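# Press the gauge pin on the magnet-marked post

## Task

Find the post on the checking fixture that has the yellow magnet on it. Press that post's gauge pin fully home and keep it there for at least one second; after that the spring may push it back out. Do not disturb the other three gauge pins, and do not move the magnet.

## Robot and tools

Robot: two UR20 arms, left_arm and right_arm. Each ends in a Robotiq 2F-85 parallel gripper and carries a wrist camera. The grippers' fingers point along the gripper's own +z axis and close along its y axis. end_effector_position is the spot between the pads when they are shut. Closed fingertips reach about 19 mm past that spot; fully open ones about 6 mm. A camera block sticks out roughly 10 cm toward the gripper's +x side and turns with it.

Frames. Scene frame: origin at table-top height, midway between the nominal arm bases. +z is up, +x points out over the table, and left_arm sits on the +y side. Calibrated bases: left_arm at (+0.060, +0.928, 0) m, right_arm at (-0.064, -0.817, 0) m, each turned slightly about z. Hand poses, velocities and targets that an arm reports are in that arm's own base frame. Offsets you command run along the axes of the arm's current Hand target. Printed positions can be off by a few centimetres.

The 18-number row, used by execute_actions and move. One flat row covers both arms: left dx, dy, dz, rx, ry, rz, left gripper position, force_limit, speed, then the same nine for the right arm. Every number lies in [-1, 1]. The six pose numbers are an offset, not a pose: they count from the Hand target that the arm had when the action or move began, along that Hand target's axes. 1.0 equals 0.6 m for dx, dy, dz or 180 degrees for rx, ry, rz, which together form one rotation vector. All zeros for an arm means stay at, or go back to, its Hand target. Repeating the same offset in a new call moves the arm further. The gripper's three numbers are absolute settings, not offsets. position: +1 is fully open (85 mm), about -0.8 brings the pads together, -1 closes until something blocks. force_limit sets how hard the motor pushes. speed sets finger speed (about 20, 85 and 150 mm/s at -1, 0, +1). Both start at +1. To leave a gripper as it is, send its last three numbers again, since 0 is a real command.

execute_actions(actions, cameras): actions is a list of actions. Each action is a list of up to 15 rows, one per 1/30 s step. A short action repeats its final row until 15 steps are used. Each row within an action counts from that action's start pose, not from the row before. Images come back only for an empty actions list or when cameras names them.

move(target, speed, blend, stop_force, zero, blocking, cameras): drives the grippers in straight lines. target is one 18-number row or a list of up to 15 rows. Every row is an offset from the same starting Hand targets. speed is m/s, 0.002 to 4.2, default 0.25, with turning capped at twice that in rad/s. It may be one value or one per target. blend (m) rounds corners in a list; 0 stops at each target. stop_force (N, 6 to 120, shared by both arms) ends an arm's path once its wrist sensor feels that much extra push against the travel direction. zero (default true) re-zeroes that sensor first. blocking=false returns early and cannot be combined with stop_force. Paths do not avoid obstacles. The move line reports done, off_target, moving, held or fault, plus limits such as paced or held.

wait(seconds 0 to 10, cameras) lets the scene run with commands held. stop(cameras) brakes a running move. zoom_image(camera, region) enlarges part of the latest image of cam_left_wrist or cam_right_wrist (896x504). region is [x0, y0, x1, y1] in pixels from the top-left, at most 504 by 504. zero_wrist_force(arm) subtracts the present wrist reading. read_manual gives only licence texts. finished_scene(scene) ends the current scene; pass its number. Call it only once the goal holds.

Results give, per arm, the pose, Hand target, joint data, wrist force and torque (in the gripper's own axes), Tool commands and gripper state. object_status: 0 moving, 1 blocked while opening, 2 blocked while closing (a grip), 3 reached the asked position or pads met. position_measured is in counts: 3 fully open, about 230 pads together. A gripper often comes to rest short of its Hand target. Send the gap as an offset if it matters.

Motion notes. Commanded orientation is clipped to within 32 degrees of the current one each step. Motion trails commands by about 0.2 s. Joint speeds are capped. Keep paths away from an arm's own base, or its shoulder posture can change. A clearance check holds back commands that bring the two arms close, though contact is still possible.

Safety. The arms are stiff. Going even slightly past a firm contact can trip a fault: 150 N (plus or minus 25) on any part, or joint torque over its limit (wrist joints 98.4 N m). Either fault freezes that arm for 10 s. For this task, approach the pin slowly along its axis, pressing with closed fingertips. Use a modest stop_force or small steps, and push only as far as full travel. To stop pressing, command a target back behind the gripper, without stop_force. Avoid touching the magnet or the neighbouring pins. Never let anything fall off the table. Do not press the arms against each other. Long pushes toward unreachable poses heat motors; at 85 °C an arm locks for 30 s or more.

Each tool is called after "Emit:" by a JSON object that holds its "fn" and its "kwargs", one argument or row to a line.

## Session

Emit:
{"fn": "execute_actions", "kwargs": {
  "actions": []
}}

Scene clock: 0.00 s.
left_arm: end_effector_position=(+0.6452, +0.5338, +0.3687) position_measured=3 object_status=3 end_effector_quat_wxyz=(+0.054, +0.895, -0.431, +0.101) | right_arm: end_effector_position=(+1.0094, -0.4085, +0.1239) position_measured=3 object_status=3 end_effector_quat_wxyz=(+0.497, -0.362, -0.574, -0.541)
Joint positions: left_arm=[0.541 -1.507 2.094 -2.179 -1.799 -1.706] | right_arm=[2.693 -2.576 -1.22 -2.623 2.507 -0.374]
Joint velocities: within noise
Joint torques (N m): no reading
Motor temperatures (°C): left_arm=[24 36 26 39 35 34] | right_arm=[29 36 36 38 34 39]
Wrist force (N): no reading
Wrist torque (N m): no reading
Wrist force, peak (N): no reading
Hand target: left_arm +0.6452, +0.5338, +0.3687; +0.054, +0.895, -0.431, +0.101 | right_arm +1.0094, -0.4085, +0.1239; +0.497, -0.362, -0.574, -0.541
Tool commands: left_gripper/position=+1.0 left_gripper/force_limit=+1.0 left_gripper/speed=+1.0 right_gripper/position=+1.0 right_gripper/force_limit=+1.0 right_gripper/speed=+1.0

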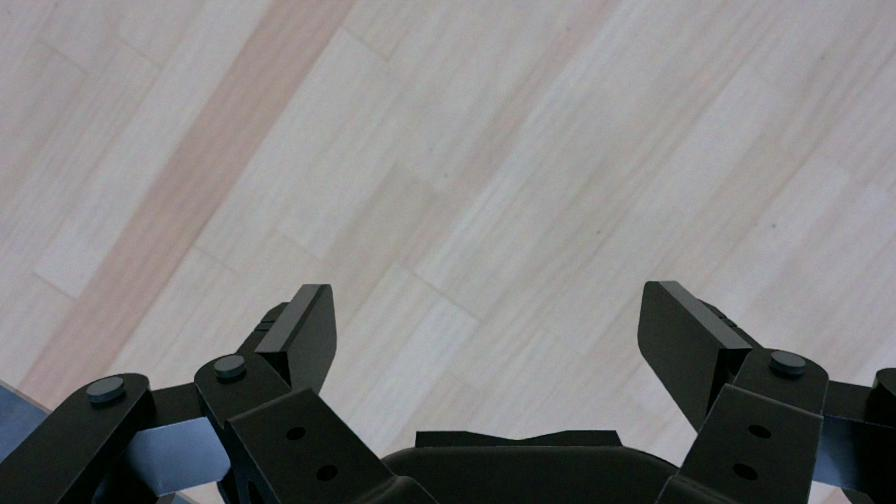

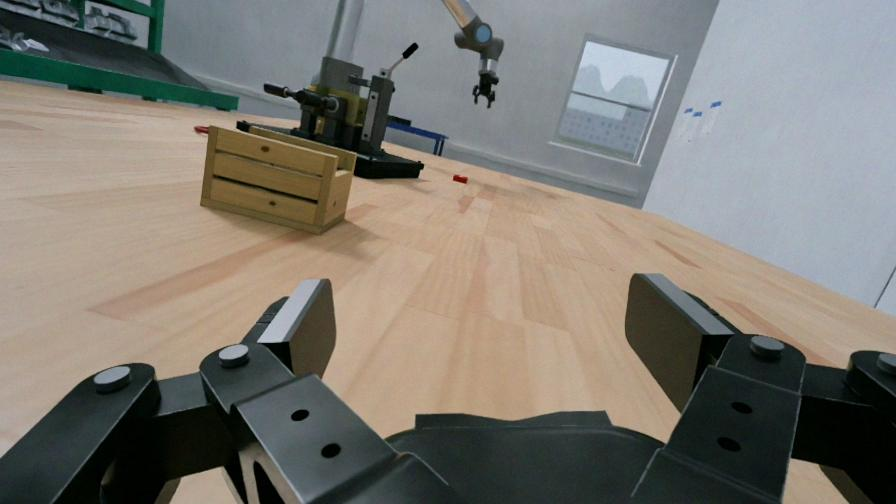

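Emit:
{"fn": "zoom_image", "kwargs": {
  "camera": "cam_right_wrist",
  "region": [180, 20, 480, 240]
}}

Scaled by 1.680 from the camera's 896x504 image, which has a finer 1280x720 frame.

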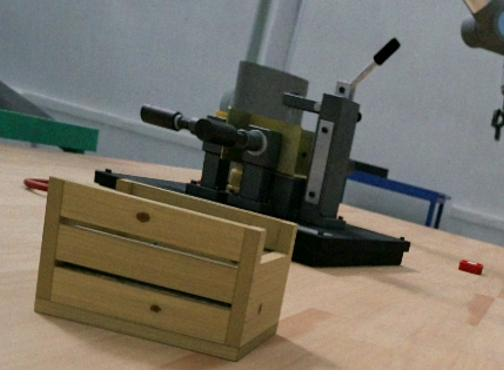

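Emit:
{"fn": "move", "kwargs": {
  "target": [0,0,0,0,0,0,1,1,1,0.913,-0.237,0.847,0.055,-0.082,0.081,1,1,1],
  "speed": 0.4,
  "cameras": ["cam_right_wrist"]
}}

Scene clock: 4.07 s.
left_arm: end_effector_position=(+0.6452, +0.5338, +0.3687) position_measured=3 object_status=3 end_effector_quat_wxyz=(+0.054, +0.895, -0.431, +0.101) | right_arm: end_effector_position=(+0.6495, +0.0005, +0.6545) position_measured=3 object_status=3 end_effector_quat_wxyz=(-0.514, +0.454, +0.626, +0.372)
Joint positions: left_arm=[0.541 -1.507 2.094 -2.179 -1.799 -1.706] | right_arm=[2.996 -1.61 -1.855 -2.397 2.641 0.375]
Joint torques (N m): left_arm=[2.65 -100.18 -90.55 -10.1 -0.96 -0.75] | right_arm=[17.21 117.53 79.46 6.96 8.25 4.38]
Wrist force (N): left_arm=[0.1 -0.2 -0.4] | right_arm=[-2.3 -0.2 0.9]
Wrist torque (N m): left_arm=[-0.03 -0.01 0.00] | right_arm=[0.27 0.79 -0.32]
Wrist force, peak (N): left_arm=[0.5 -0.5 0.0] | right_arm=[-3.5 0.2 -2.4]
Hand target: left_arm +0.6452, +0.5338, +0.3687; +0.054, +0.895, -0.431, +0.101 | right_arm +0.6494, +0.0006, +0.6546; -0.514, +0.454, +0.626, +0.372
Off the commanded pose: left_arm 0.000 m, 0 deg | right_arm 0.000 m, 0 deg.
move: done
camera_calibration:
cam_right_wrist: T_world_to_cam=[[0.949049, 0.313599, -0.0310142, -0.583969], [0.13128, -0.482916, -0.86577, 0.497508], [-0.286482, 0.817586, -0.49948, 0.639042], [0, 0, 0, 1]] pos_world=[0.671976, -0.0990847, 0.731805]
Images, in order (width x height): cam_right_wrist 896x504.

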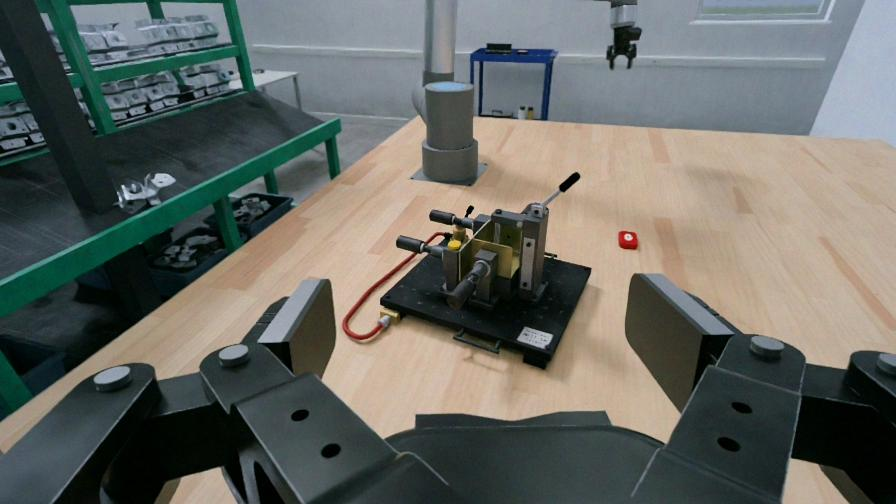

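Emit:
{"fn": "zoom_image", "kwargs": {
  "camera": "cam_right_wrist",
  "region": [370, 160, 610, 370]
}}

Emit:
{"fn": "zoom_image", "kwargs": {
  "camera": "cam_right_wrist",
  "region": [390, 190, 560, 320]
}}

Scaled by 2.100 from the camera's 896x504 image, which has a finer 1280x720 frame.

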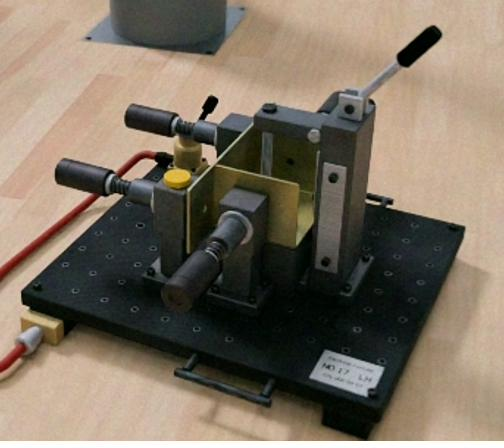

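Scaled by 2.965 from the camera's 896x504 image, which has a finer 1280x720 frame.

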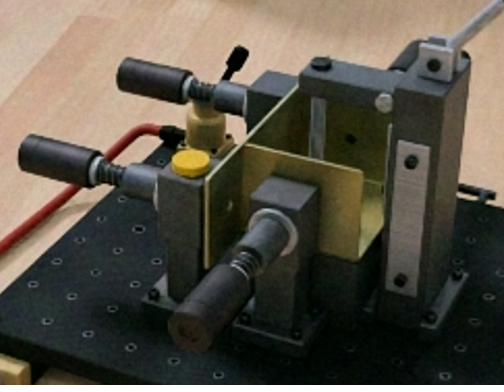

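Emit:
{"fn": "move", "kwargs": {
  "target": [0,0,0,0,0,0,1,1,1,-0.02,-0.241,0.889,0.116,-0.196,-0.142,-1,0,0],
  "speed": 0.4
}}

Emit:
{"fn": "move", "kwargs": {
  "target": [0,0,0,0,0,0,1,1,1,0.52,0.192,0.733,0.116,-0.196,-0.142,-1,0,0],
  "speed": 0.4,
  "cameras": ["cam_right_wrist"]
}}

Scene clock: 7.77 s.
left_arm: end_effector_position=(+0.6452, +0.5338, +0.3687) position_measured=3 object_status=3 end_effector_quat_wxyz=(+0.054, +0.895, -0.431, +0.101) | right_arm: end_effector_position=(+0.3495, +0.4500, +0.5382) position_measured=232 object_status=3 end_effector_quat_wxyz=(-0.281, +0.298, +0.889, +0.204)
Joint positions: left_arm=[0.541 -1.507 2.094 -2.179 -1.799 -1.706] | right_arm=[4.034 -1.194 -2.342 -0.948 2.249 1.621]
Joint torques (N m): left_arm=[-0.91 -99.97 -92.67 -10.23 -1.17 -0.86] | right_arm=[22.69 18.91 86.54 18.76 -2.17 4.88]
Wrist force (N): left_arm=[-0.2 -0.3 0.0] | right_arm=[-0.3 2.0 0.8]
Wrist torque (N m): left_arm=[-0.05 0.03 0.00] | right_arm=[0.95 0.22 -0.28]
Wrist force, peak (N): left_arm=[0.1 -0.4 -0.4] | right_arm=[2.8 3.2 4.0]
Hand target: left_arm +0.6452, +0.5338, +0.3687; +0.054, +0.895, -0.431, +0.101 | right_arm +0.3495, +0.4501, +0.5382; -0.281, +0.298, +0.889, +0.204
Off the commanded pose: left_arm 0.000 m, 0 deg | right_arm 0.000 m, 0 deg.
move: done

Scene clock: 9.83 s.
left_arm: end_effector_position=(+0.6452, +0.5338, +0.3687) position_measured=3 object_status=3 end_effector_quat_wxyz=(+0.054, +0.895, -0.431, +0.101) | right_arm: end_effector_position=(+0.0506, +0.8981, +0.4209) position_measured=232 object_status=3 end_effector_quat_wxyz=(+0.001, +0.091, +0.996, +0.001)
Joint positions: left_arm=[0.541 -1.507 2.094 -2.179 -1.799 -1.706] | right_arm=[4.882 -1.654 -1.97 -1.088 1.569 1.923]
Joint torques (N m): left_arm=[0.21 -101.81 -92.32 -10.51 -0.32 -0.45] | right_arm=[19.01 77.62 109.36 5.79 -4.13 -6.67]
Wrist force (N): left_arm=[0.2 -0.2 0.1] | right_arm=[-1.1 3.3 2.2]
Wrist torque (N m): left_arm=[-0.04 -0.03 0.00] | right_arm=[1.56 0.31 -0.24]
Wrist force, peak (N): left_arm=[0.4 -0.4 -0.1] | right_arm=[2.3 6.7 2.8]
Hand target: left_arm +0.6452, +0.5338, +0.3687; +0.054, +0.895, -0.431, +0.101 | right_arm +0.0505, +0.8983, +0.4209; +0.001, +0.091, +0.996, +0.001
Off the commanded pose: left_arm 0.000 m, 0 deg | right_arm 0.000 m, 0 deg.
move: done
camera_calibration:
cam_right_wrist: T_world_to_cam=[[0.211091, 0.977448, -0.00606258, -0.873801], [0.926124, -0.198016, 0.321066, 0.0116516], [0.312625, -0.0733889, -0.947037, 0.575259], [0, 0, 0, 1]] pos_world=[-0.00617934, 0.898619, 0.535753]
Images, in order (width x height): cam_right_wrist 896x504.

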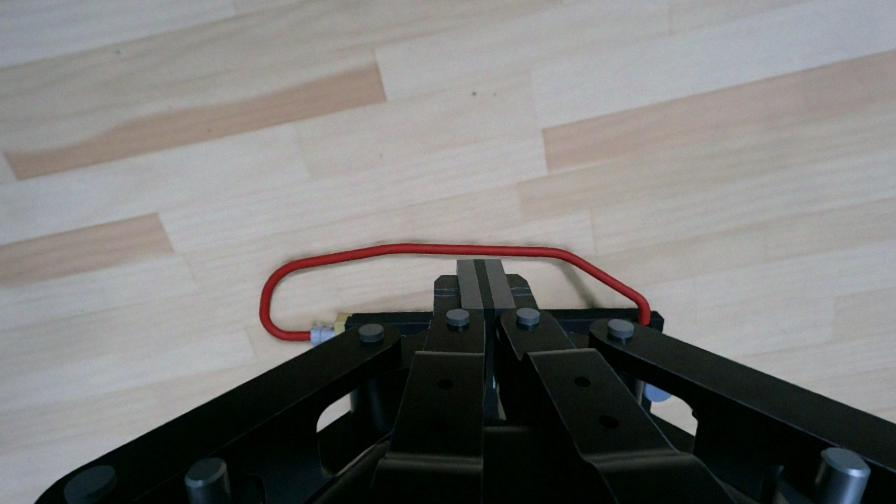

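Emit:
{"fn": "move", "kwargs": {
  "target": [0,0,0,0,0,0,1,1,1,0,0,0,0,0,0,1,0,0],
  "cameras": ["cam_right_wrist"]
}}

Scene clock: 11.43 s.
left_arm: end_effector_position=(+0.6452, +0.5338, +0.3687) position_measured=3 object_status=3 end_effector_quat_wxyz=(+0.054, +0.895, -0.431, +0.101) | right_arm: end_effector_position=(+0.0505, +0.8983, +0.4209) position_measured=3 object_status=0 end_effector_quat_wxyz=(+0.001, +0.091, +0.996, +0.001)
Joint positions: left_arm=[0.541 -1.507 2.094 -2.179 -1.799 -1.706] | right_arm=[4.882 -1.654 -1.97 -1.088 1.569 1.923]
Joint torques (N m): left_arm=[1.75 -99.47 -93.84 -9.57 -0.85 -0.63] | right_arm=[19.27 78.37 107.71 5.05 -4.76 -6.78]
Wrist force (N): left_arm=[0.0 -0.3 0.0] | right_arm=[-1.5 3.3 2.1]
Wrist torque (N m): left_arm=[-0.05 0.01 0.00] | right_arm=[1.57 0.38 -0.25]
Wrist force, peak (N): left_arm=[0.4 -0.3 -0.2] | right_arm=[-1.5 3.6 2.4]
Hand target: left_arm +0.6452, +0.5338, +0.3687; +0.054, +0.895, -0.431, +0.101 | right_arm +0.0505, +0.8983, +0.4209; +0.001, +0.091, +0.996, +0.001
Off the commanded pose: left_arm 0.000 m, 0 deg | right_arm 0.000 m, 0 deg.
move: done
camera_calibration:
cam_right_wrist: T_world_to_cam=[[0.211027, 0.977461, -0.0061681, -0.873834], [0.926109, -0.197914, 0.321174, 0.0116468], [0.312714, -0.0734888, -0.947, 0.575274], [0, 0, 0, 1]] pos_world=[-0.00627924, 0.898719, 0.535654]
Images, in order (width x height): cam_right_wrist 896x504.

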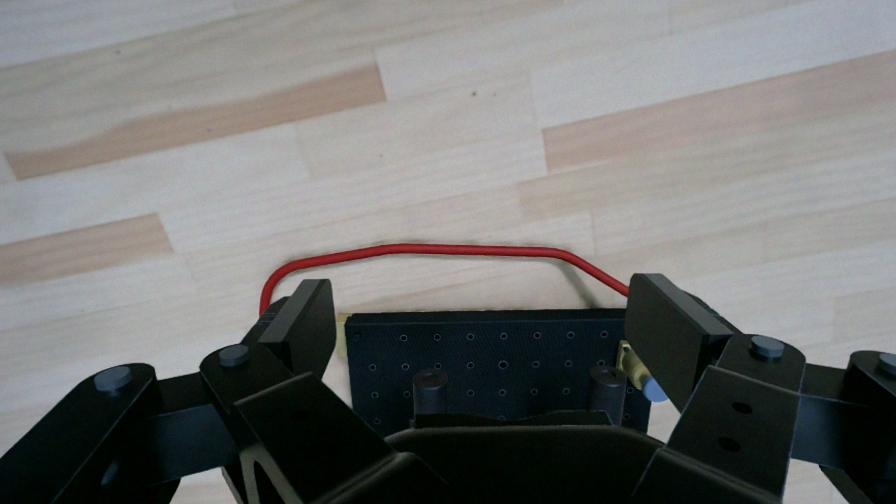

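Emit:
{"fn": "move", "kwargs": {
  "target": [0,0,0,0,0,0,1,1,1,-0.15,-0.053,0.452,0,0,0,-1,0,0],
  "cameras": ["cam_right_wrist"]
}}

Scene clock: 14.37 s.
left_arm: end_effector_position=(+0.6452, +0.5338, +0.3687) position_measured=3 object_status=3 end_effector_quat_wxyz=(+0.054, +0.895, -0.431, +0.101) | right_arm: end_effector_position=(+0.1336, +0.8510, +0.1499) position_measured=232 object_status=3 end_effector_quat_wxyz=(+0.001, +0.091, +0.996, +0.001)
Joint positions: left_arm=[0.541 -1.507 2.094 -2.179 -1.799 -1.706] | right_arm=[4.793 -1.848 -2.213 -0.651 1.569 1.834]
Joint torques (N m): left_arm=[2.29 -102.12 -94.71 -9.97 -1.41 -0.78] | right_arm=[-20.82 101.5 56.05 14.63 5.34 -6.24]
Wrist force (N): left_arm=[0.1 -0.2 0.1] | right_arm=[-1.8 3.9 1.6]
Wrist torque (N m): left_arm=[-0.04 -0.02 0.00] | right_arm=[1.96 0.50 -0.10]
Wrist force, peak (N): left_arm=[0.2 -0.5 -0.2] | right_arm=[-2.8 3.4 4.7]
Hand target: left_arm +0.6452, +0.5338, +0.3687; +0.054, +0.895, -0.431, +0.101 | right_arm +0.1336, +0.8510, +0.1497; +0.001, +0.091, +0.996, +0.001
Off the commanded pose: left_arm 0.000 m, 0 deg | right_arm 0.000 m, 0 deg.
move: done
camera_calibration:
cam_right_wrist: T_world_to_cam=[[0.211022, 0.977462, -0.00614869, -0.84689], [0.92608, -0.197908, 0.321261, 0.0124499], [0.312803, -0.0734872, -0.946971, 0.289197], [0, 0, 0, 1]] pos_world=[0.0767208, 0.851519, 0.264654]
Images, in order (width x height): cam_right_wrist 896x504.

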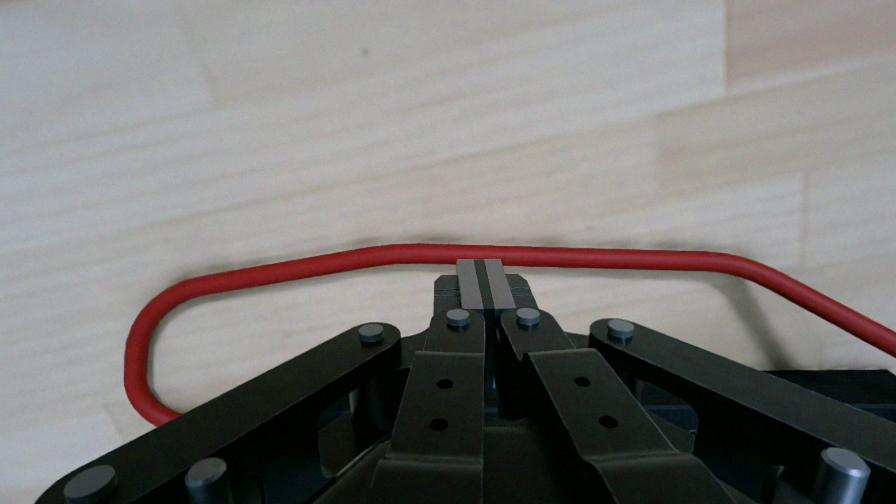

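Emit:
{"fn": "move", "kwargs": {
  "target": [0,0,0,0,0,0,1,1,1,-0.15,0,0,0,0,0,-1,0,0],
  "speed": 0.04,
  "stop_force": 8
}}

Scene clock: 17.70 s.
left_arm: end_effector_position=(+0.6452, +0.5338, +0.3687) position_measured=3 object_status=3 end_effector_quat_wxyz=(+0.054, +0.895, -0.431, +0.101) | right_arm: end_effector_position=(+0.2221, +0.8347, +0.1498) position_measured=232 object_status=3 end_effector_quat_wxyz=(+0.001, +0.091, +0.996, +0.001)
Joint positions: left_arm=[0.541 -1.507 2.094 -2.179 -1.799 -1.706] | right_arm=[4.688 -1.85 -2.209 -0.652 1.57 1.729]
Joint torques (N m): left_arm=[1.02 -97.52 -92.22 -10.65 -1.12 -0.49] | right_arm=[-22.89 94.56 80.72 4.99 5.84 -6.3]
Wrist force (N): left_arm=[-0.2 -0.2 -0.1] | right_arm=[-0.9 3.7 1.7]
Wrist torque (N m): left_arm=[-0.03 0.03 0.00] | right_arm=[1.97 0.33 -0.09]
Wrist force, peak (N): left_arm=[-0.1 -0.6 -0.2] | right_arm=[-1.3 4.0 1.7]
Hand target: left_arm +0.6452, +0.5338, +0.3687; +0.054, +0.895, -0.431, +0.101 | right_arm +0.2221, +0.8347, +0.1498; +0.001, +0.091, +0.996, +0.001
Off the commanded pose: left_arm 0.000 m, 0 deg | right_arm 0.000 m, 0 deg.
move: done

Emit:
{"fn": "move", "kwargs": {
  "target": [0,0,0,0,0,0,1,1,1,-0.1,0,0,0,0,0,-1,0,0],
  "speed": 0.025,
  "stop_force": 8,
  "cameras": ["cam_right_wrist"]
}}

Scene clock: 19.70 s.
left_arm: end_effector_position=(+0.6452, +0.5338, +0.3687) position_measured=3 object_status=3 end_effector_quat_wxyz=(+0.054, +0.895, -0.431, +0.101) | right_arm: end_effector_position=(+0.2324, +0.8327, +0.1498) position_measured=232 object_status=3 end_effector_quat_wxyz=(+0.001, +0.091, +0.996, +0.001)
Joint positions: left_arm=[0.541 -1.507 2.094 -2.179 -1.799 -1.706] | right_arm=[4.675 -1.85 -2.208 -0.652 1.57 1.716]
Joint torques (N m): left_arm=[1.96 -100.74 -91.77 -10.05 -0.73 -1.05] | right_arm=[17.01 139.35 54.39 12.49 1.75 5.67]
Wrist force (N): left_arm=[-0.2 -0.1 0.1] | right_arm=[5.4 5.5 1.9]
Wrist torque (N m): left_arm=[-0.02 0.03 0.00] | right_arm=[2.07 0.13 -0.59]
Wrist force, peak (N): left_arm=[-0.2 -0.3 -0.3] | right_arm=[7.6 3.7 2.2]
Hand target: left_arm +0.6452, +0.5338, +0.3687; +0.054, +0.895, -0.431, +0.101 | right_arm +0.2324, +0.8328, +0.1498; +0.001, +0.091, +0.996, +0.001 (not the last commanded pose)
Off the commanded pose: left_arm 0.000 m, 0 deg | right_arm 0.050 m, 0 deg.
move: contact (right_arm)
camera_calibration:
cam_right_wrist: T_world_to_cam=[[0.21097, 0.977472, -0.00629304, -0.849834], [0.926122, -0.197819, 0.321194, -0.0828251], [0.312713, -0.0735902, -0.946993, 0.257023], [0, 0, 0, 1]] pos_world=[0.175621, 0.833219, 0.264654]
Images, in order (width x height): cam_right_wrist 896x504.

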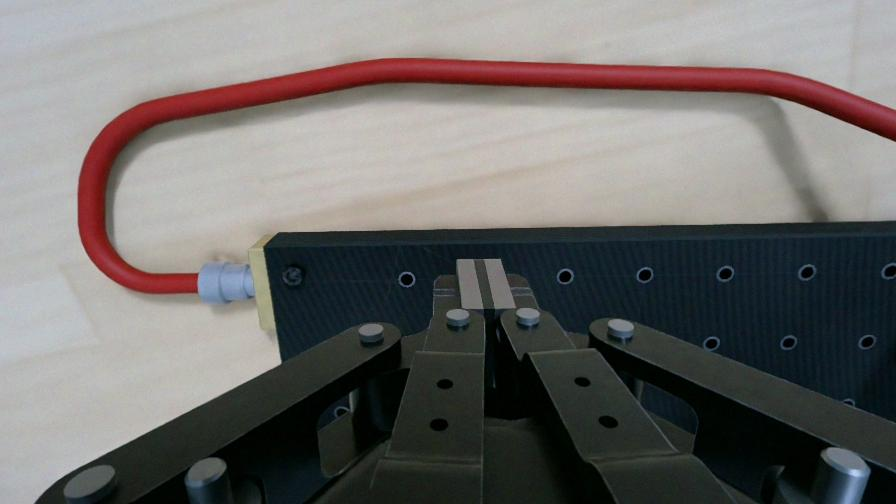

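Emit:
{"fn": "move", "kwargs": {
  "target": [0,0,0,0,0,0,1,1,1,-0.08,0,0,0,0,0,-1,0,0],
  "speed": 0.015,
  "stop_force": 45
}}

Emit:
{"fn": "wait", "kwargs": {
  "seconds": 1.2
}}

Scene clock: 22.17 s.
left_arm: end_effector_position=(+0.6452, +0.5338, +0.3687) position_measured=3 object_status=3 end_effector_quat_wxyz=(+0.054, +0.895, -0.431, +0.101) | right_arm: end_effector_position=(+0.2496, +0.8296, +0.1499) position_measured=232 object_status=3 end_effector_quat_wxyz=(+0.001, +0.091, +0.996, +0.001)
Joint positions: left_arm=[0.541 -1.507 2.094 -2.179 -1.799 -1.706] | right_arm=[4.655 -1.852 -2.206 -0.653 1.57 1.696]
Joint torques (N m): left_arm=[-2.01 -97.81 -91.02 -10.34 -0.2 -0.95] | right_arm=[-24.81 124.76 48.94 12.58 -19.21 5.99]
Wrist force (N): left_arm=[-0.2 0.1 0.1] | right_arm=[48.3 -0.7 -7.8]
Wrist torque (N m): left_arm=[0.02 0.04 0.00] | right_arm=[1.82 -1.21 -0.74]
Wrist force, peak (N): left_arm=[-0.4 -0.2 0.2] | right_arm=[87.1 -6.1 -5.1]
Hand target: left_arm +0.6452, +0.5338, +0.3687; +0.054, +0.895, -0.431, +0.101 | right_arm +0.2495, +0.8296, +0.1499; +0.001, +0.091, +0.996, +0.001 (not the last commanded pose)
Off the commanded pose: left_arm 0.000 m, 0 deg | right_arm 0.031 m, 0 deg.
move: contact (right_arm)

Scene clock: 23.37 s.
left_arm: end_effector_position=(+0.6452, +0.5338, +0.3687) position_measured=3 object_status=3 end_effector_quat_wxyz=(+0.054, +0.895, -0.431, +0.101) | right_arm: end_effector_position=(+0.2496, +0.8296, +0.1499) position_measured=232 object_status=3 end_effector_quat_wxyz=(+0.001, +0.091, +0.996, +0.001)
Joint positions: left_arm=[0.541 -1.507 2.094 -2.179 -1.799 -1.706] | right_arm=[4.655 -1.852 -2.206 -0.653 1.57 1.696]
Joint torques (N m): left_arm=[0.66 -96.74 -95.52 -10.53 -0.52 -1.33] | right_arm=[-21.56 130.87 45.36 13.11 -13.01 5.6]
Wrist force (N): left_arm=[0.2 0.1 0.0] | right_arm=[46.8 2.0 -7.6]
Wrist torque (N m): left_arm=[0.01 -0.04 0.00] | right_arm=[1.90 -1.14 -0.77]
Wrist force, peak (N): left_arm=[-0.2 -0.5 0.1] | right_arm=[48.5 -0.3 -8.3]
Hand target: left_arm +0.6452, +0.5338, +0.3687; +0.054, +0.895, -0.431, +0.101 | right_arm +0.2495, +0.8296, +0.1499; +0.001, +0.091, +0.996, +0.001 (not the last commanded pose)
Tool commands: left_gripper/position=+1.0 left_gripper/force_limit=+1.0 left_gripper/speed=+1.0 right_gripper/position=-1.0 right_gripper/force_limit=+0.0 right_gripper/speed=+0.0
Off the commanded pose: left_arm 0.000 m, 0 deg | right_arm 0.031 m, 0 deg.
wait: 1.20 s; at rest by 0.17 s

Emit:
{"fn": "move", "kwargs": {
  "target": [0,0,0,0,0,0,1,1,1,0.08,0,0,0,0,0,-1,0,0],
  "speed": 0.08
}}

Emit:
{"fn": "finished_scene", "kwargs": {
  "scene": 1
}}

Scene clock: 24.57 s.
left_arm: end_effector_position=(+0.6452, +0.5338, +0.3687) position_measured=3 object_status=3 end_effector_quat_wxyz=(+0.054, +0.895, -0.431, +0.101) | right_arm: end_effector_position=(+0.2025, +0.8383, +0.1498) position_measured=232 object_status=3 end_effector_quat_wxyz=(+0.001, +0.091, +0.996, +0.001)
Joint positions: left_arm=[0.541 -1.507 2.094 -2.179 -1.799 -1.706] | right_arm=[4.711 -1.849 -2.211 -0.651 1.57 1.752]
Joint torques (N m): left_arm=[1.51 -101.63 -93.52 -10.81 -1.19 -0.36] | right_arm=[15.34 135.97 54.81 15.59 3.62 4.71]
Wrist force (N): left_arm=[-0.1 -0.4 0.3] | right_arm=[-0.1 3.9 4.7]
Wrist torque (N m): left_arm=[-0.08 0.01 0.00] | right_arm=[2.01 0.17 -0.51]
Wrist force, peak (N): left_arm=[-0.1 -0.4 0.3] | right_arm=[47.2 2.4 -7.5]
Hand target: left_arm +0.6452, +0.5338, +0.3687; +0.054, +0.895, -0.431, +0.101 | right_arm +0.2023, +0.8383, +0.1498; +0.001, +0.091, +0.996, +0.001
Off the commanded pose: left_arm 0.000 m, 0 deg | right_arm 0.000 m, 0 deg.
move: done

The scene is finished: the task was done.


## Next scene

The same job, from a new start.

Calibration learned: z 0.15, stroke ≈17 mm.

Emit:
{"fn": "execute_actions", "kwargs": {
  "actions": []
}}

Scene clock: 0.00 s.
left_arm: end_effector_position=(+1.6020, +0.5513, +0.3701) position_measured=3 object_status=3 end_effector_quat_wxyz=(-0.049, +0.940, +0.190, +0.279) | right_arm: end_effector_position=(+0.4481, +0.4679, +0.3319) position_measured=3 object_status=3 end_effector_quat_wxyz=(-0.272, +0.502, +0.649, +0.503)
Joint positions: left_arm=[0.193 -0.686 0.985 -2.439 -1.472 -3.319] | right_arm=[4.007 -1.969 -2.772 1.193 2.076 2.519]
Joint velocities: within noise
Joint torques (N m): no reading
Motor temperatures (°C): left_arm=[24 35 26 38 34 34] | right_arm=[28 35 36 37 34 38]
Wrist force (N): no reading
Wrist torque (N m): no reading
Wrist force, peak (N): no reading
Hand target: left_arm +1.6020, +0.5513, +0.3701; -0.049, +0.940, +0.190, +0.279 | right_arm +0.4481, +0.4679, +0.3319; -0.272, +0.502, +0.649, +0.503
Tool commands: left_gripper/position=+1.0 left_gripper/force_limit=+1.0 left_gripper/speed=+1.0 right_gripper/position=+1.0 right_gripper/force_limit=+1.0 right_gripper/speed=+1.0
camera_calibration:
cam_left_wrist: T_world_to_cam=[[0.359759, -0.933045, -0.000644322, -0.0546982], [-0.905937, -0.349141, -0.239538, 1.75183], [0.223274, 0.0867594, -0.970887, 0.0836019], [0, 0, 0, 1]] pos_world=[1.58806, 0.553346, 0.500761]
cam_right_wrist: T_world_to_cam=[[0.936397, -0.0141338, 0.350658, -0.517198], [0.256442, -0.654562, -0.711187, 0.443258], [0.239579, 0.755877, -0.609305, -0.132345], [0, 0, 0, 1]] pos_world=[0.40234, 0.382866, 0.41596]

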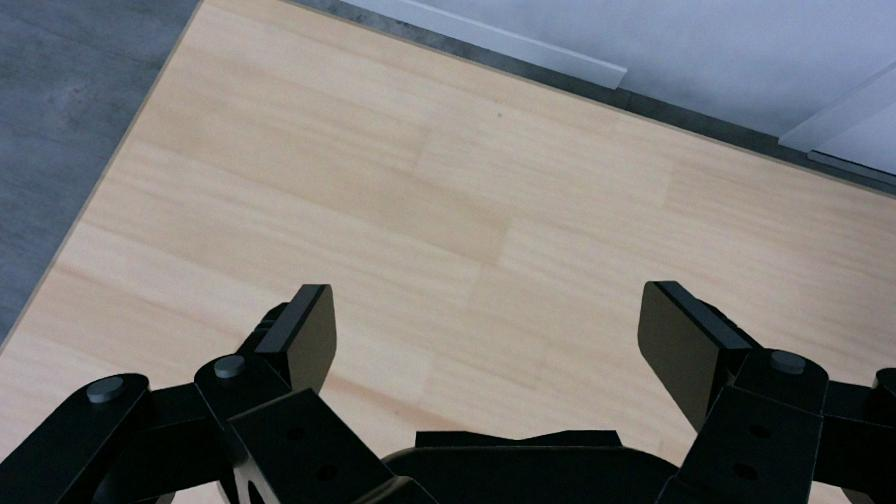

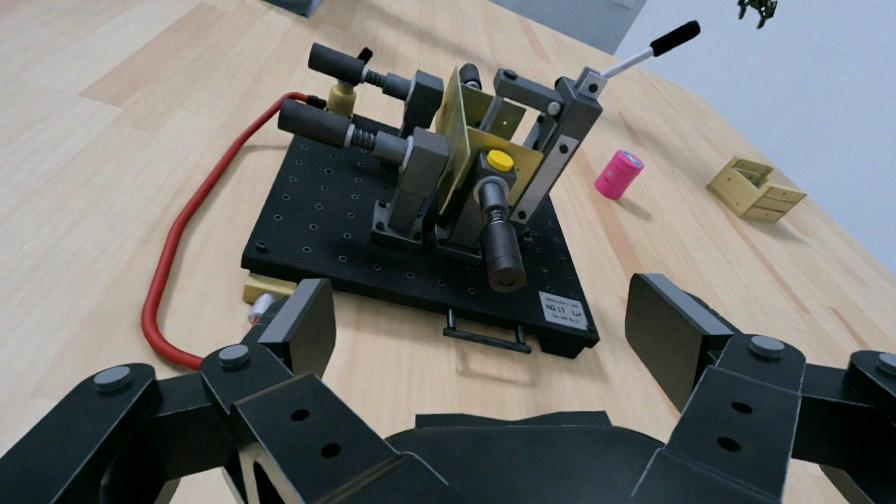

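Emit:
{"fn": "move", "kwargs": {
  "target": [0,0,0,0,0,0,1,1,1,-0.225,0.068,0.393,0.119,-0.369,0.058,-1,0,0],
  "speed": 0.4,
  "cameras": ["cam_right_wrist"]
}}

Scene clock: 3.50 s.
left_arm: end_effector_position=(+1.6020, +0.5513, +0.3701) position_measured=3 object_status=3 end_effector_quat_wxyz=(-0.049, +0.940, +0.190, +0.279) | right_arm: end_effector_position=(+0.5686, +0.6346, +0.1498) position_measured=232 object_status=3 end_effector_quat_wxyz=(+0.000, +0.691, +0.723, +0.000)
Joint positions: left_arm=[0.193 -0.686 0.985 -2.439 -1.472 -3.319] | right_arm=[4.22 -1.839 -2.225 -0.647 1.571 2.604]
Joint torques (N m): left_arm=[-5.97 -275.15 -103.95 -11.49 0 -1] | right_arm=[22.61 94.25 84.56 3.62 -3.96 5.68]
Wrist force (N): left_arm=[0.2 -0.2 -0.2] | right_arm=[-1.0 2.0 0.7]
Wrist torque (N m): left_arm=[-0.02 -0.04 0.00] | right_arm=[1.28 0.42 -0.81]
Wrist force, peak (N): left_arm=[0.6 -0.5 -0.3] | right_arm=[1.1 3.3 2.4]
Hand target: left_arm +1.6020, +0.5513, +0.3701; -0.049, +0.940, +0.190, +0.279 | right_arm +0.5686, +0.6347, +0.1498; +0.000, +0.691, +0.723, +0.000
Off the commanded pose: left_arm 0.000 m, 0 deg | right_arm 0.000 m, 0 deg.
move: done
camera_calibration:
cam_right_wrist: T_world_to_cam=[[0.999861, 0.0148984, -0.00744608, -0.564659], [0.0164968, -0.947435, 0.319524, 0.55981], [-0.00229427, -0.319602, -0.947549, 0.472612], [0, 0, 0, 1]] pos_world=[0.55643, 0.689844, 0.264746]
Images, in order (width x height): cam_right_wrist 896x504.

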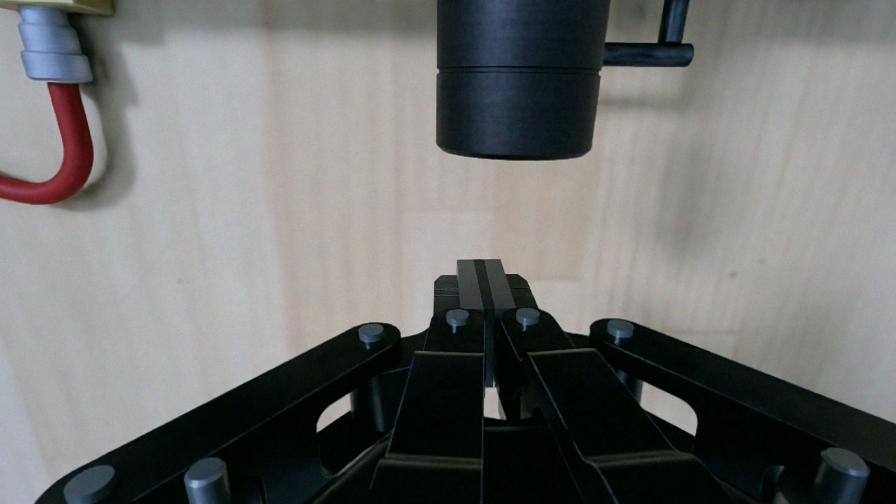

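Emit:
{"fn": "move", "kwargs": {
  "target": [0,0,0,0,0,0,1,1,1,0.04,0.006,-0.012,0,0,0,-1,0,0],
  "speed": 0.1
}}

Emit:
{"fn": "move", "kwargs": {
  "target": [0,0,0,0,0,0,1,1,1,0.08,0,0,0,0,0,-1,0,0],
  "speed": 0.025,
  "stop_force": 8,
  "cameras": ["cam_right_wrist"]
}}

Scene clock: 4.83 s.
left_arm: end_effector_position=(+1.6020, +0.5513, +0.3701) position_measured=3 object_status=3 end_effector_quat_wxyz=(-0.049, +0.940, +0.190, +0.279) | right_arm: end_effector_position=(+0.5711, +0.6587, +0.1570) position_measured=232 object_status=3 end_effector_quat_wxyz=(+0.000, +0.691, +0.723, +0.000)
Joint positions: left_arm=[0.193 -0.686 0.985 -2.439 -1.472 -3.319] | right_arm=[4.231 -1.849 -2.194 -0.668 1.571 2.615]
Joint torques (N m): left_arm=[2.07 -275 -103.67 -11.6 0.55 -0.76] | right_arm=[24.52 102.42 90.71 3.7 -4.16 6.27]
Wrist force (N): left_arm=[-0.1 0.0 -0.2] | right_arm=[-1.1 2.7 0.6]
Wrist torque (N m): left_arm=[0.00 0.02 0.00] | right_arm=[1.41 0.43 -0.85]
Wrist force, peak (N): left_arm=[0.6 -0.2 -0.2] | right_arm=[-2.0 2.1 1.2]
Hand target: left_arm +1.6020, +0.5513, +0.3701; -0.049, +0.940, +0.190, +0.279 | right_arm +0.5712, +0.6588, +0.1570; +0.000, +0.691, +0.723, +0.000
Off the commanded pose: left_arm 0.000 m, 0 deg | right_arm 0.000 m, 0 deg.
move: done

Scene clock: 6.43 s.
left_arm: end_effector_position=(+1.6020, +0.5513, +0.3701) position_measured=3 object_status=3 end_effector_quat_wxyz=(-0.049, +0.940, +0.190, +0.279) | right_arm: end_effector_position=(+0.5707, +0.6690, +0.1570) position_measured=232 object_status=3 end_effector_quat_wxyz=(+0.000, +0.691, +0.723, +0.000)
Joint positions: left_arm=[0.193 -0.686 0.985 -2.439 -1.472 -3.319] | right_arm=[4.237 -1.856 -2.184 -0.672 1.571 2.621]
Joint torques (N m): left_arm=[-1.55 -272.09 -102.81 -11.43 0.67 -0.58] | right_arm=[-20.09 147.12 57.09 15.51 4.23 -7.16]
Wrist force (N): left_arm=[0.0 0.2 -0.1] | right_arm=[-1.8 2.0 0.4]
Wrist torque (N m): left_arm=[0.04 0.00 0.00] | right_arm=[1.31 0.45 -0.62]
Wrist force, peak (N): left_arm=[0.6 -0.2 -0.3] | right_arm=[-9.1 2.5 -1.3]
Hand target: left_arm +1.6020, +0.5513, +0.3701; -0.049, +0.940, +0.190, +0.279 | right_arm +0.5707, +0.6690, +0.1570; +0.000, +0.691, +0.723, +0.000 (not the last commanded pose)
Off the commanded pose: left_arm 0.000 m, 0 deg | right_arm 0.038 m, 0 deg.
move: contact (right_arm)
camera_calibration:
cam_right_wrist: T_world_to_cam=[[0.999861, 0.0148967, -0.0074479, -0.567116], [0.0164959, -0.947404, 0.319613, 0.590022], [-0.002295, -0.319692, -0.947519, 0.490491], [0, 0, 0, 1]] pos_world=[0.55843, 0.724244, 0.271946]
Images, in order (width x height): cam_right_wrist 896x504.

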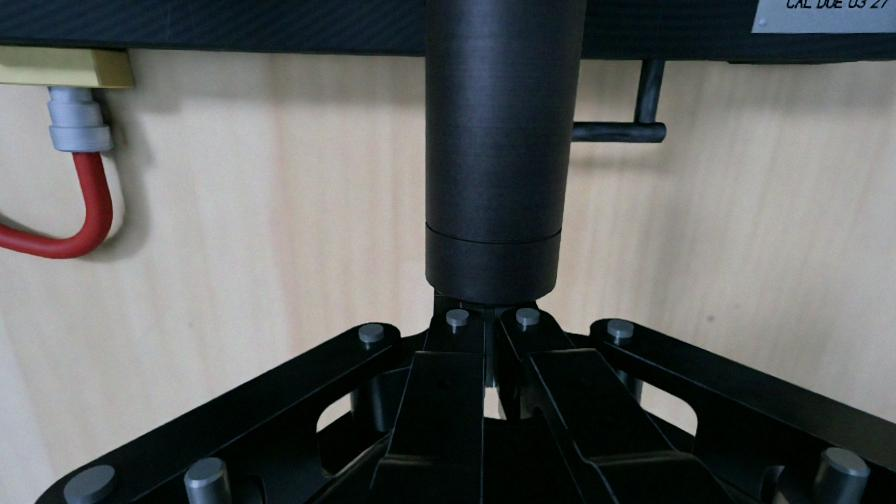

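Emit:
{"fn": "move", "kwargs": {
  "target": [0,0,0,0,0,0,1,1,1,0.05,0,0,0,0,0,-1,0,0],
  "speed": 0.011,
  "stop_force": 42
}}

Emit:
{"fn": "wait", "kwargs": {
  "seconds": 0.9
}}

Scene clock: 9.77 s.
left_arm: end_effector_position=(+1.6020, +0.5513, +0.3701) position_measured=3 object_status=3 end_effector_quat_wxyz=(-0.049, +0.940, +0.190, +0.279) | right_arm: end_effector_position=(+0.5697, +0.6894, +0.1570) position_measured=232 object_status=3 end_effector_quat_wxyz=(+0.000, +0.691, +0.723, +0.000)
Joint positions: left_arm=[0.193 -0.686 0.985 -2.439 -1.472 -3.319] | right_arm=[4.248 -1.869 -2.163 -0.68 1.571 2.633]
Joint torques (N m): left_arm=[-1.66 -269.21 -104.59 -11.29 0.9 -0.13] | right_arm=[1.9 153.21 89.23 24.15 11.66 -7.57]
Wrist force (N): left_arm=[0.3 -0.2 -0.2] | right_arm=[-37.4 4.2 6.0]
Wrist torque (N m): left_arm=[-0.04 -0.05 0.00] | right_arm=[1.38 1.26 -0.43]
Wrist force, peak (N): left_arm=[0.3 0.5 -0.3] | right_arm=[-69.2 3.3 -14.3]
Hand target: left_arm +1.6020, +0.5513, +0.3701; -0.049, +0.940, +0.190, +0.279 | right_arm +0.5697, +0.6893, +0.1570; +0.000, +0.691, +0.723, +0.000 (not the last commanded pose)
Off the commanded pose: left_arm 0.000 m, 0 deg | right_arm 0.010 m, 0 deg.
move: contact (right_arm)

Scene clock: 10.67 s.
left_arm: end_effector_position=(+1.6020, +0.5513, +0.3701) position_measured=3 object_status=3 end_effector_quat_wxyz=(-0.049, +0.940, +0.190, +0.279) | right_arm: end_effector_position=(+0.5697, +0.6893, +0.1570) position_measured=232 object_status=3 end_effector_quat_wxyz=(+0.000, +0.691, +0.723, +0.000)
Joint positions: left_arm=[0.193 -0.686 0.985 -2.439 -1.472 -3.319] | right_arm=[4.248 -1.869 -2.163 -0.68 1.571 2.633]
Joint torques (N m): left_arm=[-1.28 -271.54 -104.76 -11.62 1.2 -0.71] | right_arm=[1.64 154.29 86.2 22.51 9.29 -7.4]
Wrist force (N): left_arm=[0.2 -0.2 0.2] | right_arm=[-36.5 3.3 5.1]
Wrist torque (N m): left_arm=[-0.04 -0.03 0.00] | right_arm=[1.41 1.22 -0.45]
Wrist force, peak (N): left_arm=[0.6 -0.3 -0.3] | right_arm=[-37.1 4.4 6.2]
Hand target: left_arm +1.6020, +0.5513, +0.3701; -0.049, +0.940, +0.190, +0.279 | right_arm +0.5697, +0.6893, +0.1570; +0.000, +0.691, +0.723, +0.000 (not the last commanded pose)
Tool commands: left_gripper/position=+1.0 left_gripper/force_limit=+1.0 left_gripper/speed=+1.0 right_gripper/position=-1.0 right_gripper/force_limit=+0.0 right_gripper/speed=+0.0
Off the commanded pose: left_arm 0.000 m, 0 deg | right_arm 0.010 m, 0 deg.
wait: 0.90 s; at rest by 0.17 s

Emit:
{"fn": "move", "kwargs": {
  "target": [0,0,0,0,0,0,1,1,1,0.0009,0,0,0,0,0,-1,0,0],
  "speed": 0.01
}}

Emit:
{"fn": "wait", "kwargs": {
  "seconds": 0.9
}}

Scene clock: 13.27 s.
left_arm: end_effector_position=(+1.6020, +0.5513, +0.3701) position_measured=3 object_status=3 end_effector_quat_wxyz=(-0.049, +0.940, +0.190, +0.279) | right_arm: end_effector_position=(+0.5697, +0.6897, +0.1570) position_measured=232 object_status=3 end_effector_quat_wxyz=(+0.000, +0.691, +0.723, +0.000)
Joint positions: left_arm=[0.193 -0.686 0.985 -2.439 -1.472 -3.319] | right_arm=[4.248 -1.87 -2.162 -0.68 1.571 2.633]
Joint torques (N m): left_arm=[2.99 -275.24 -101.42 -11.98 0.99 -0.92] | right_arm=[67.99 91.72 147.06 23.82 5.51 4.6]
Wrist force (N): left_arm=[0.4 -0.1 -0.2] | right_arm=[-81.9 -7.7 -20.0]
Wrist torque (N m): left_arm=[-0.01 -0.07 0.00] | right_arm=[0.92 2.59 -0.31]
Wrist force, peak (N): left_arm=[0.3 -0.5 -0.2] | right_arm=[-81.9 -7.7 -20.0]
Hand target: left_arm +1.6020, +0.5513, +0.3701; -0.049, +0.940, +0.190, +0.279 | right_arm +0.5697, +0.6899, +0.1570; +0.000, +0.691, +0.723, +0.000
Off the commanded pose: left_arm 0.000 m, 0 deg | right_arm 0.000 m, 0 deg.
move: done

Scene clock: 14.17 s.
left_arm: end_effector_position=(+1.6020, +0.5513, +0.3701) position_measured=3 object_status=3 end_effector_quat_wxyz=(-0.049, +0.940, +0.190, +0.279) | right_arm: end_effector_position=(+0.5697, +0.6898, +0.1570) position_measured=232 object_status=3 end_effector_quat_wxyz=(+0.000, +0.691, +0.723, +0.000)
Joint positions: left_arm=[0.193 -0.686 0.985 -2.439 -1.472 -3.319] | right_arm=[4.249 -1.87 -2.162 -0.68 1.571 2.633]
Joint torques (N m): left_arm=[-0.11 -274.81 -104.25 -11.12 1.2 -0.63] | right_arm=[80.34 86.53 156.4 35.46 13.25 4.05]
Wrist force (N): left_arm=[0.1 0.0 -0.1] | right_arm=[-105.0 -6.5 -29.1]
Wrist torque (N m): left_arm=[0.00 0.00 0.00] | right_arm=[0.93 3.10 -0.12]
Wrist force, peak (N): left_arm=[0.4 -0.4 -0.1] | right_arm=[-105.0 -6.5 -29.1]
Hand target: left_arm +1.6020, +0.5513, +0.3701; -0.049, +0.940, +0.190, +0.279 | right_arm +0.5697, +0.6899, +0.1570; +0.000, +0.691, +0.723, +0.000
Tool commands: left_gripper/position=+1.0 left_gripper/force_limit=+1.0 left_gripper/speed=+1.0 right_gripper/position=-1.0 right_gripper/force_limit=+0.0 right_gripper/speed=+0.0
Off the commanded pose: left_arm 0.000 m, 0 deg | right_arm 0.000 m, 0 deg.
wait: 0.90 s; at rest by 0.17 s

Back off promptly.

Emit:
{"fn": "move", "kwargs": {
  "target": [0,0,0,0,0,0,1,1,1,-0.07,0,0,0,0,0,-1,0,0],
  "speed": 0.08
}}

Emit:
{"fn": "finished_scene", "kwargs": {
  "scene": 2
}}

Scene clock: 15.23 s.
left_arm: end_effector_position=(+1.6020, +0.5513, +0.3701) position_measured=3 object_status=3 end_effector_quat_wxyz=(-0.049, +0.940, +0.190, +0.279) | right_arm: end_effector_position=(+0.5716, +0.6481, +0.1570) position_measured=232 object_status=3 end_effector_quat_wxyz=(+0.000, +0.691, +0.723, +0.000)
Joint positions: left_arm=[0.193 -0.686 0.985 -2.439 -1.472 -3.319] | right_arm=[4.224 -1.842 -2.205 -0.665 1.571 2.609]
Joint torques (N m): left_arm=[1.33 -272.3 -102.07 -11.97 0.81 -1.13] | right_arm=[-14.8 148.66 68.34 16.32 -4.52 -6.56]
Wrist force (N): left_arm=[0.2 0.0 -0.2] | right_arm=[0.8 1.6 2.6]
Wrist torque (N m): left_arm=[0.00 -0.05 0.00] | right_arm=[1.21 0.09 -0.42]
Wrist force, peak (N): left_arm=[0.4 -0.3 -0.3] | right_arm=[-106.8 -6.7 -29.3]
Hand target: left_arm +1.6020, +0.5513, +0.3701; -0.049, +0.940, +0.190, +0.279 | right_arm +0.5716, +0.6479, +0.1570; +0.000, +0.691, +0.723, +0.000
Off the commanded pose: left_arm 0.000 m, 0 deg | right_arm 0.000 m, 0 deg.
move: done

The scene is finished: the task was done.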